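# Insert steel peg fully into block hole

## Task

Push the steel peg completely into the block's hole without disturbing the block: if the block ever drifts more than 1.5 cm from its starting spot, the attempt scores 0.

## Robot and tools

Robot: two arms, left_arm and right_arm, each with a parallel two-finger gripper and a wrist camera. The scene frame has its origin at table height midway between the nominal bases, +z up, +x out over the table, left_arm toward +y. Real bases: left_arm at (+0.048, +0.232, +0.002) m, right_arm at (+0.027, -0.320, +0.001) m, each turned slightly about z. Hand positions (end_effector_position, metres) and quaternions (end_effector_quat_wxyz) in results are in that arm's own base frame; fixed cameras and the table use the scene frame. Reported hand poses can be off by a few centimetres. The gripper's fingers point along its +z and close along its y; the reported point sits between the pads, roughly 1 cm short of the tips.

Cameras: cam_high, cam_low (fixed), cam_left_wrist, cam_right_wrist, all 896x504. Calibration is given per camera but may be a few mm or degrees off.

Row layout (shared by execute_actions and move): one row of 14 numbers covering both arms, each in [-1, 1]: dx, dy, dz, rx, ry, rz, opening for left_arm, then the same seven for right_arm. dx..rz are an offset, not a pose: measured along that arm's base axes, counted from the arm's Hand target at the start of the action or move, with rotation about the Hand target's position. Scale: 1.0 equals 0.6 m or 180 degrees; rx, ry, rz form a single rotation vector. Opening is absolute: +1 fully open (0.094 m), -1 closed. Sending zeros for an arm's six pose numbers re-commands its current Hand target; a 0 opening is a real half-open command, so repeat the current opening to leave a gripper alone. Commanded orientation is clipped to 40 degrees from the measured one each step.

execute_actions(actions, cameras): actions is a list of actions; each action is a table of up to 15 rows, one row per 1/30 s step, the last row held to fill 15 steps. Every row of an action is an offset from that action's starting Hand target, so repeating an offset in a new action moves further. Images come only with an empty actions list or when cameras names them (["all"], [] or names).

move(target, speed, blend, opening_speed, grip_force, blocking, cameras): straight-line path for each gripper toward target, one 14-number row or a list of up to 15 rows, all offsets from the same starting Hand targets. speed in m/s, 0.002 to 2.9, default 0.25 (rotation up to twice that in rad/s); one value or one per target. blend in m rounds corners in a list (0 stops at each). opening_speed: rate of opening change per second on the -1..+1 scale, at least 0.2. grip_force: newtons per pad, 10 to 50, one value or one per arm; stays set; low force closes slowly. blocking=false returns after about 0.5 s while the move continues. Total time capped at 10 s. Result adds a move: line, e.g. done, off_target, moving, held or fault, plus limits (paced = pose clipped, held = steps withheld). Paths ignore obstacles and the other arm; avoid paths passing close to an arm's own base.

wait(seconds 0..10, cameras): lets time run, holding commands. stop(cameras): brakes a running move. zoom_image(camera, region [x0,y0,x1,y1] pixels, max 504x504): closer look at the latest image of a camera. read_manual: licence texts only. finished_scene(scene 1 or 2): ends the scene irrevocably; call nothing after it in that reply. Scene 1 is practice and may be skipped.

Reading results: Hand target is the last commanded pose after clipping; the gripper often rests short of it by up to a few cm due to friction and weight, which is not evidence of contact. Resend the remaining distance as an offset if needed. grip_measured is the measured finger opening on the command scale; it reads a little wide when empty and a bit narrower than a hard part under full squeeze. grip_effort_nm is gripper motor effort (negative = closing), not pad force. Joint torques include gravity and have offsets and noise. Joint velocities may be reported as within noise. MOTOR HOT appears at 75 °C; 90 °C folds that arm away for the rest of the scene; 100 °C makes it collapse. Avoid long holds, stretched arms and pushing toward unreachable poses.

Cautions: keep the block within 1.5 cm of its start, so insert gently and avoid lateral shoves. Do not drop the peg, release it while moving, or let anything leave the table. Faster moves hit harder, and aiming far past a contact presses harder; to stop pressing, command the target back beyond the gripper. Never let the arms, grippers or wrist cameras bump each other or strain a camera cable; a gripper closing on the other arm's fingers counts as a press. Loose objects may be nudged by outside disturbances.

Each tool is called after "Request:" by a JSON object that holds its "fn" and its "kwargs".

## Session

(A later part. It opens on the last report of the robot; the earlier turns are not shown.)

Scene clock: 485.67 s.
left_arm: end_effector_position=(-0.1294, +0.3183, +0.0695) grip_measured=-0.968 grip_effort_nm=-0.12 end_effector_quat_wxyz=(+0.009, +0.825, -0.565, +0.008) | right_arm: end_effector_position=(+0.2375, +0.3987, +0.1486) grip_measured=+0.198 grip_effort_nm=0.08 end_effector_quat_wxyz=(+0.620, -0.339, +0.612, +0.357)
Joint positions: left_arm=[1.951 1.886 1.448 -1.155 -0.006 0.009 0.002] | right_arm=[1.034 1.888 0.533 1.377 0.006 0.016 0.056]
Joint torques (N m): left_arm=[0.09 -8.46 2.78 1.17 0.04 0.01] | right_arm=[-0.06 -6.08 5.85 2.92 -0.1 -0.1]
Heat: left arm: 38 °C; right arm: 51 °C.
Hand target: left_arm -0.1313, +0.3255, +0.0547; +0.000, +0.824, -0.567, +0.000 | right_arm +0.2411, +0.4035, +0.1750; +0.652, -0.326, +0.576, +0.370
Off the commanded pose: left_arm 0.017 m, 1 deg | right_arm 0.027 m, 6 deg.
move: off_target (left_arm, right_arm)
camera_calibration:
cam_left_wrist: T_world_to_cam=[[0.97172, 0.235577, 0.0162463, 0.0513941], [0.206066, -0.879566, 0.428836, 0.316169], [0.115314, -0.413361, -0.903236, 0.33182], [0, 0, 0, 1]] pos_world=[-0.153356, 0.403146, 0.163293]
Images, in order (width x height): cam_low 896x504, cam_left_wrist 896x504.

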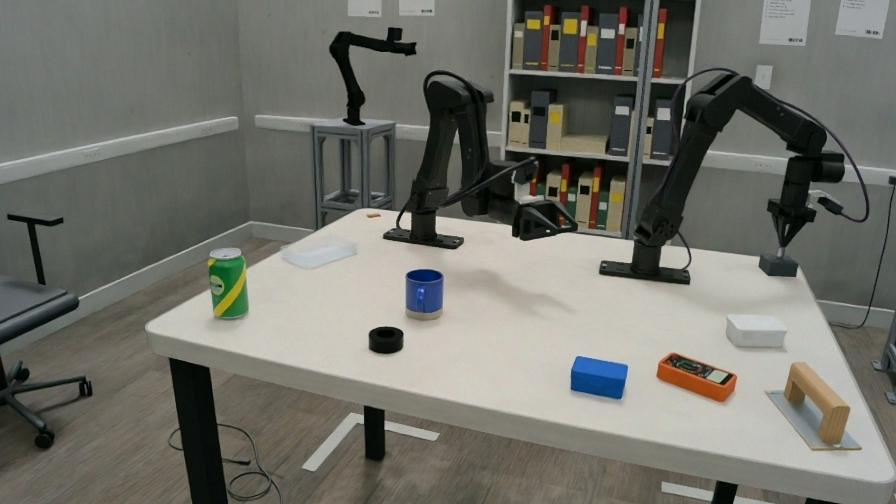

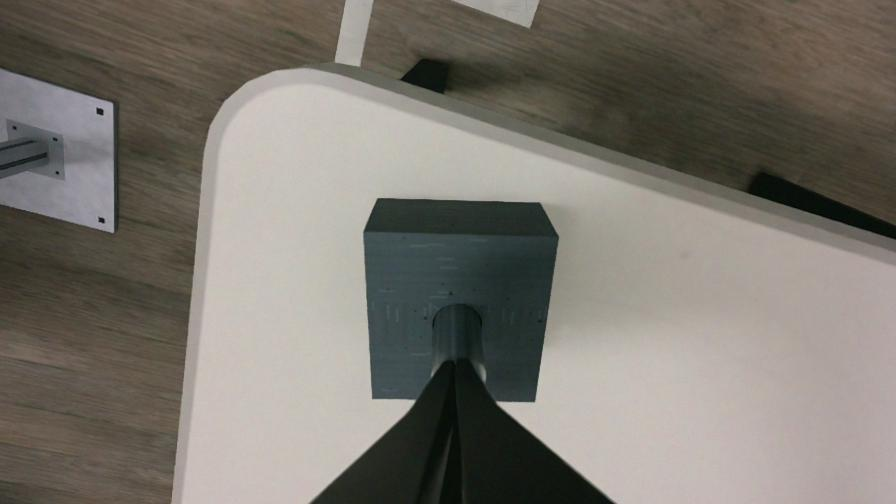

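Request:
{"fn": "move", "kwargs": {"target": [0, 0, 0.13, 0, 0, 0, -0.97, 0, 0, 0, 0, 0, 0, 0.2], "speed": 0.12, "cameras": ["cam_left_wrist", "cam_low"]}}

Request:
{"fn": "zoom_image", "kwargs": {"camera": "cam_left_wrist", "region": [360, 150, 560, 400]}}

Scene clock: 491.73 s.
left_arm: end_effector_position=(-0.1299, +0.3196, +0.1204) grip_measured=-0.968 grip_effort_nm=-0.12 end_effector_quat_wxyz=(+0.012, +0.825, -0.565, +0.013) | right_arm: end_effector_position=(+0.2375, +0.3987, +0.1486) grip_measured=+0.198 grip_effort_nm=0.09 end_effector_quat_wxyz=(+0.620, -0.339, +0.612, +0.357)
Joint positions: left_arm=[1.951 1.886 1.651 -1.371 -0.006 0.009 0.002] | right_arm=[1.034 1.888 0.533 1.377 0.006 0.016 0.056]
Joint torques (N m): left_arm=[0.03 -11.06 8.47 0.33 0.02 0] | right_arm=[-0.02 -6.05 5.83 2.91 -0.1 -0.09]
Heat: left arm: 39 °C; right arm: 51 °C.
Hand target: left_arm -0.1313, +0.3255, +0.1327; +0.000, +0.824, -0.567, +0.000 | right_arm +0.2411, +0.4035, +0.1750; +0.652, -0.326, +0.576, +0.370
Off the commanded pose: left_arm 0.014 m, 2 deg | right_arm 0.027 m, 6 deg.
move: off_target (left_arm, right_arm)
camera_calibration:
cam_left_wrist: T_world_to_cam=[[0.971624, 0.235831, 0.0181859, 0.0504431], [0.203877, -0.873988, 0.44111, 0.292112], [0.119922, -0.424886, -0.897269, 0.381881], [0, 0, 0, 1]] pos_world=[-0.154363, 0.405662, 0.21288]
Images, in order (width x height): cam_low 896x504, cam_left_wrist 896x504.

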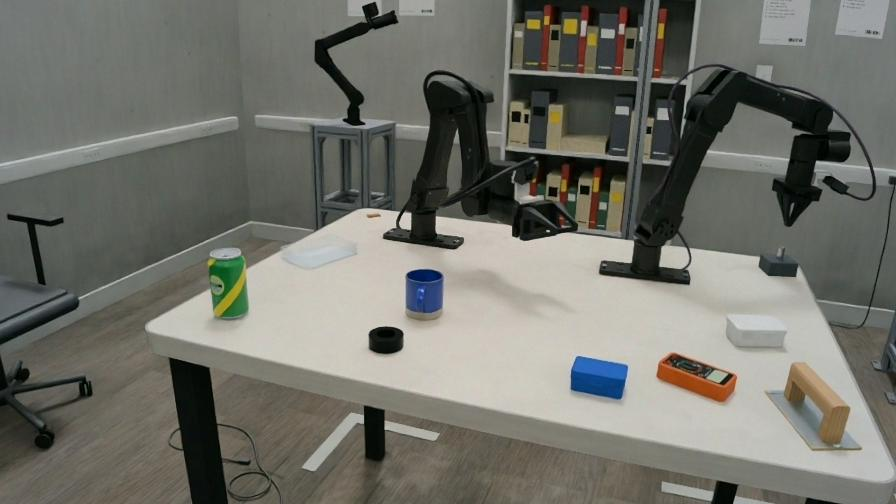

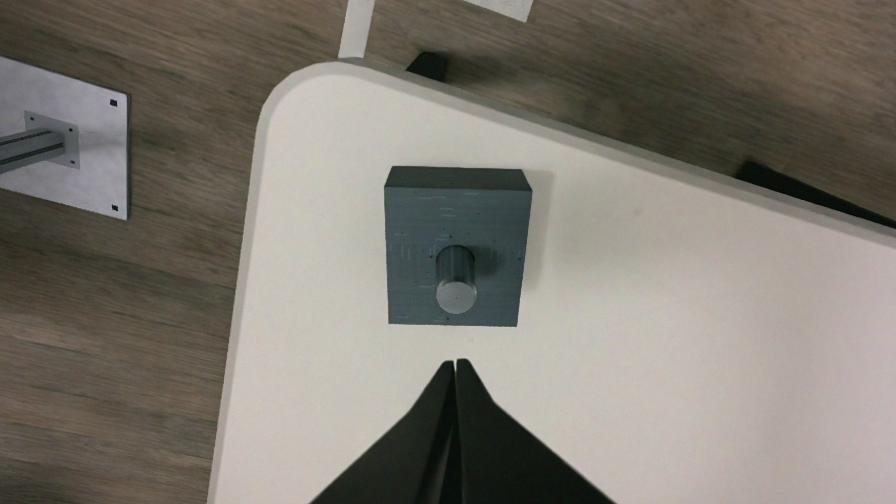

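Scaled by 2.016 from the camera's 896x504 image, which has a finer 1280x720 frame.

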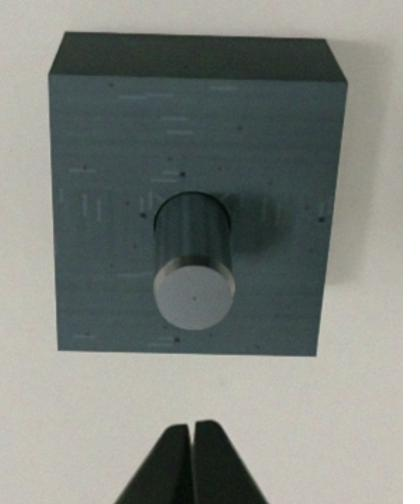

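Request:
{"fn": "finished_scene", "kwargs": {"scene": 2}}

The scene is finished: the task was done.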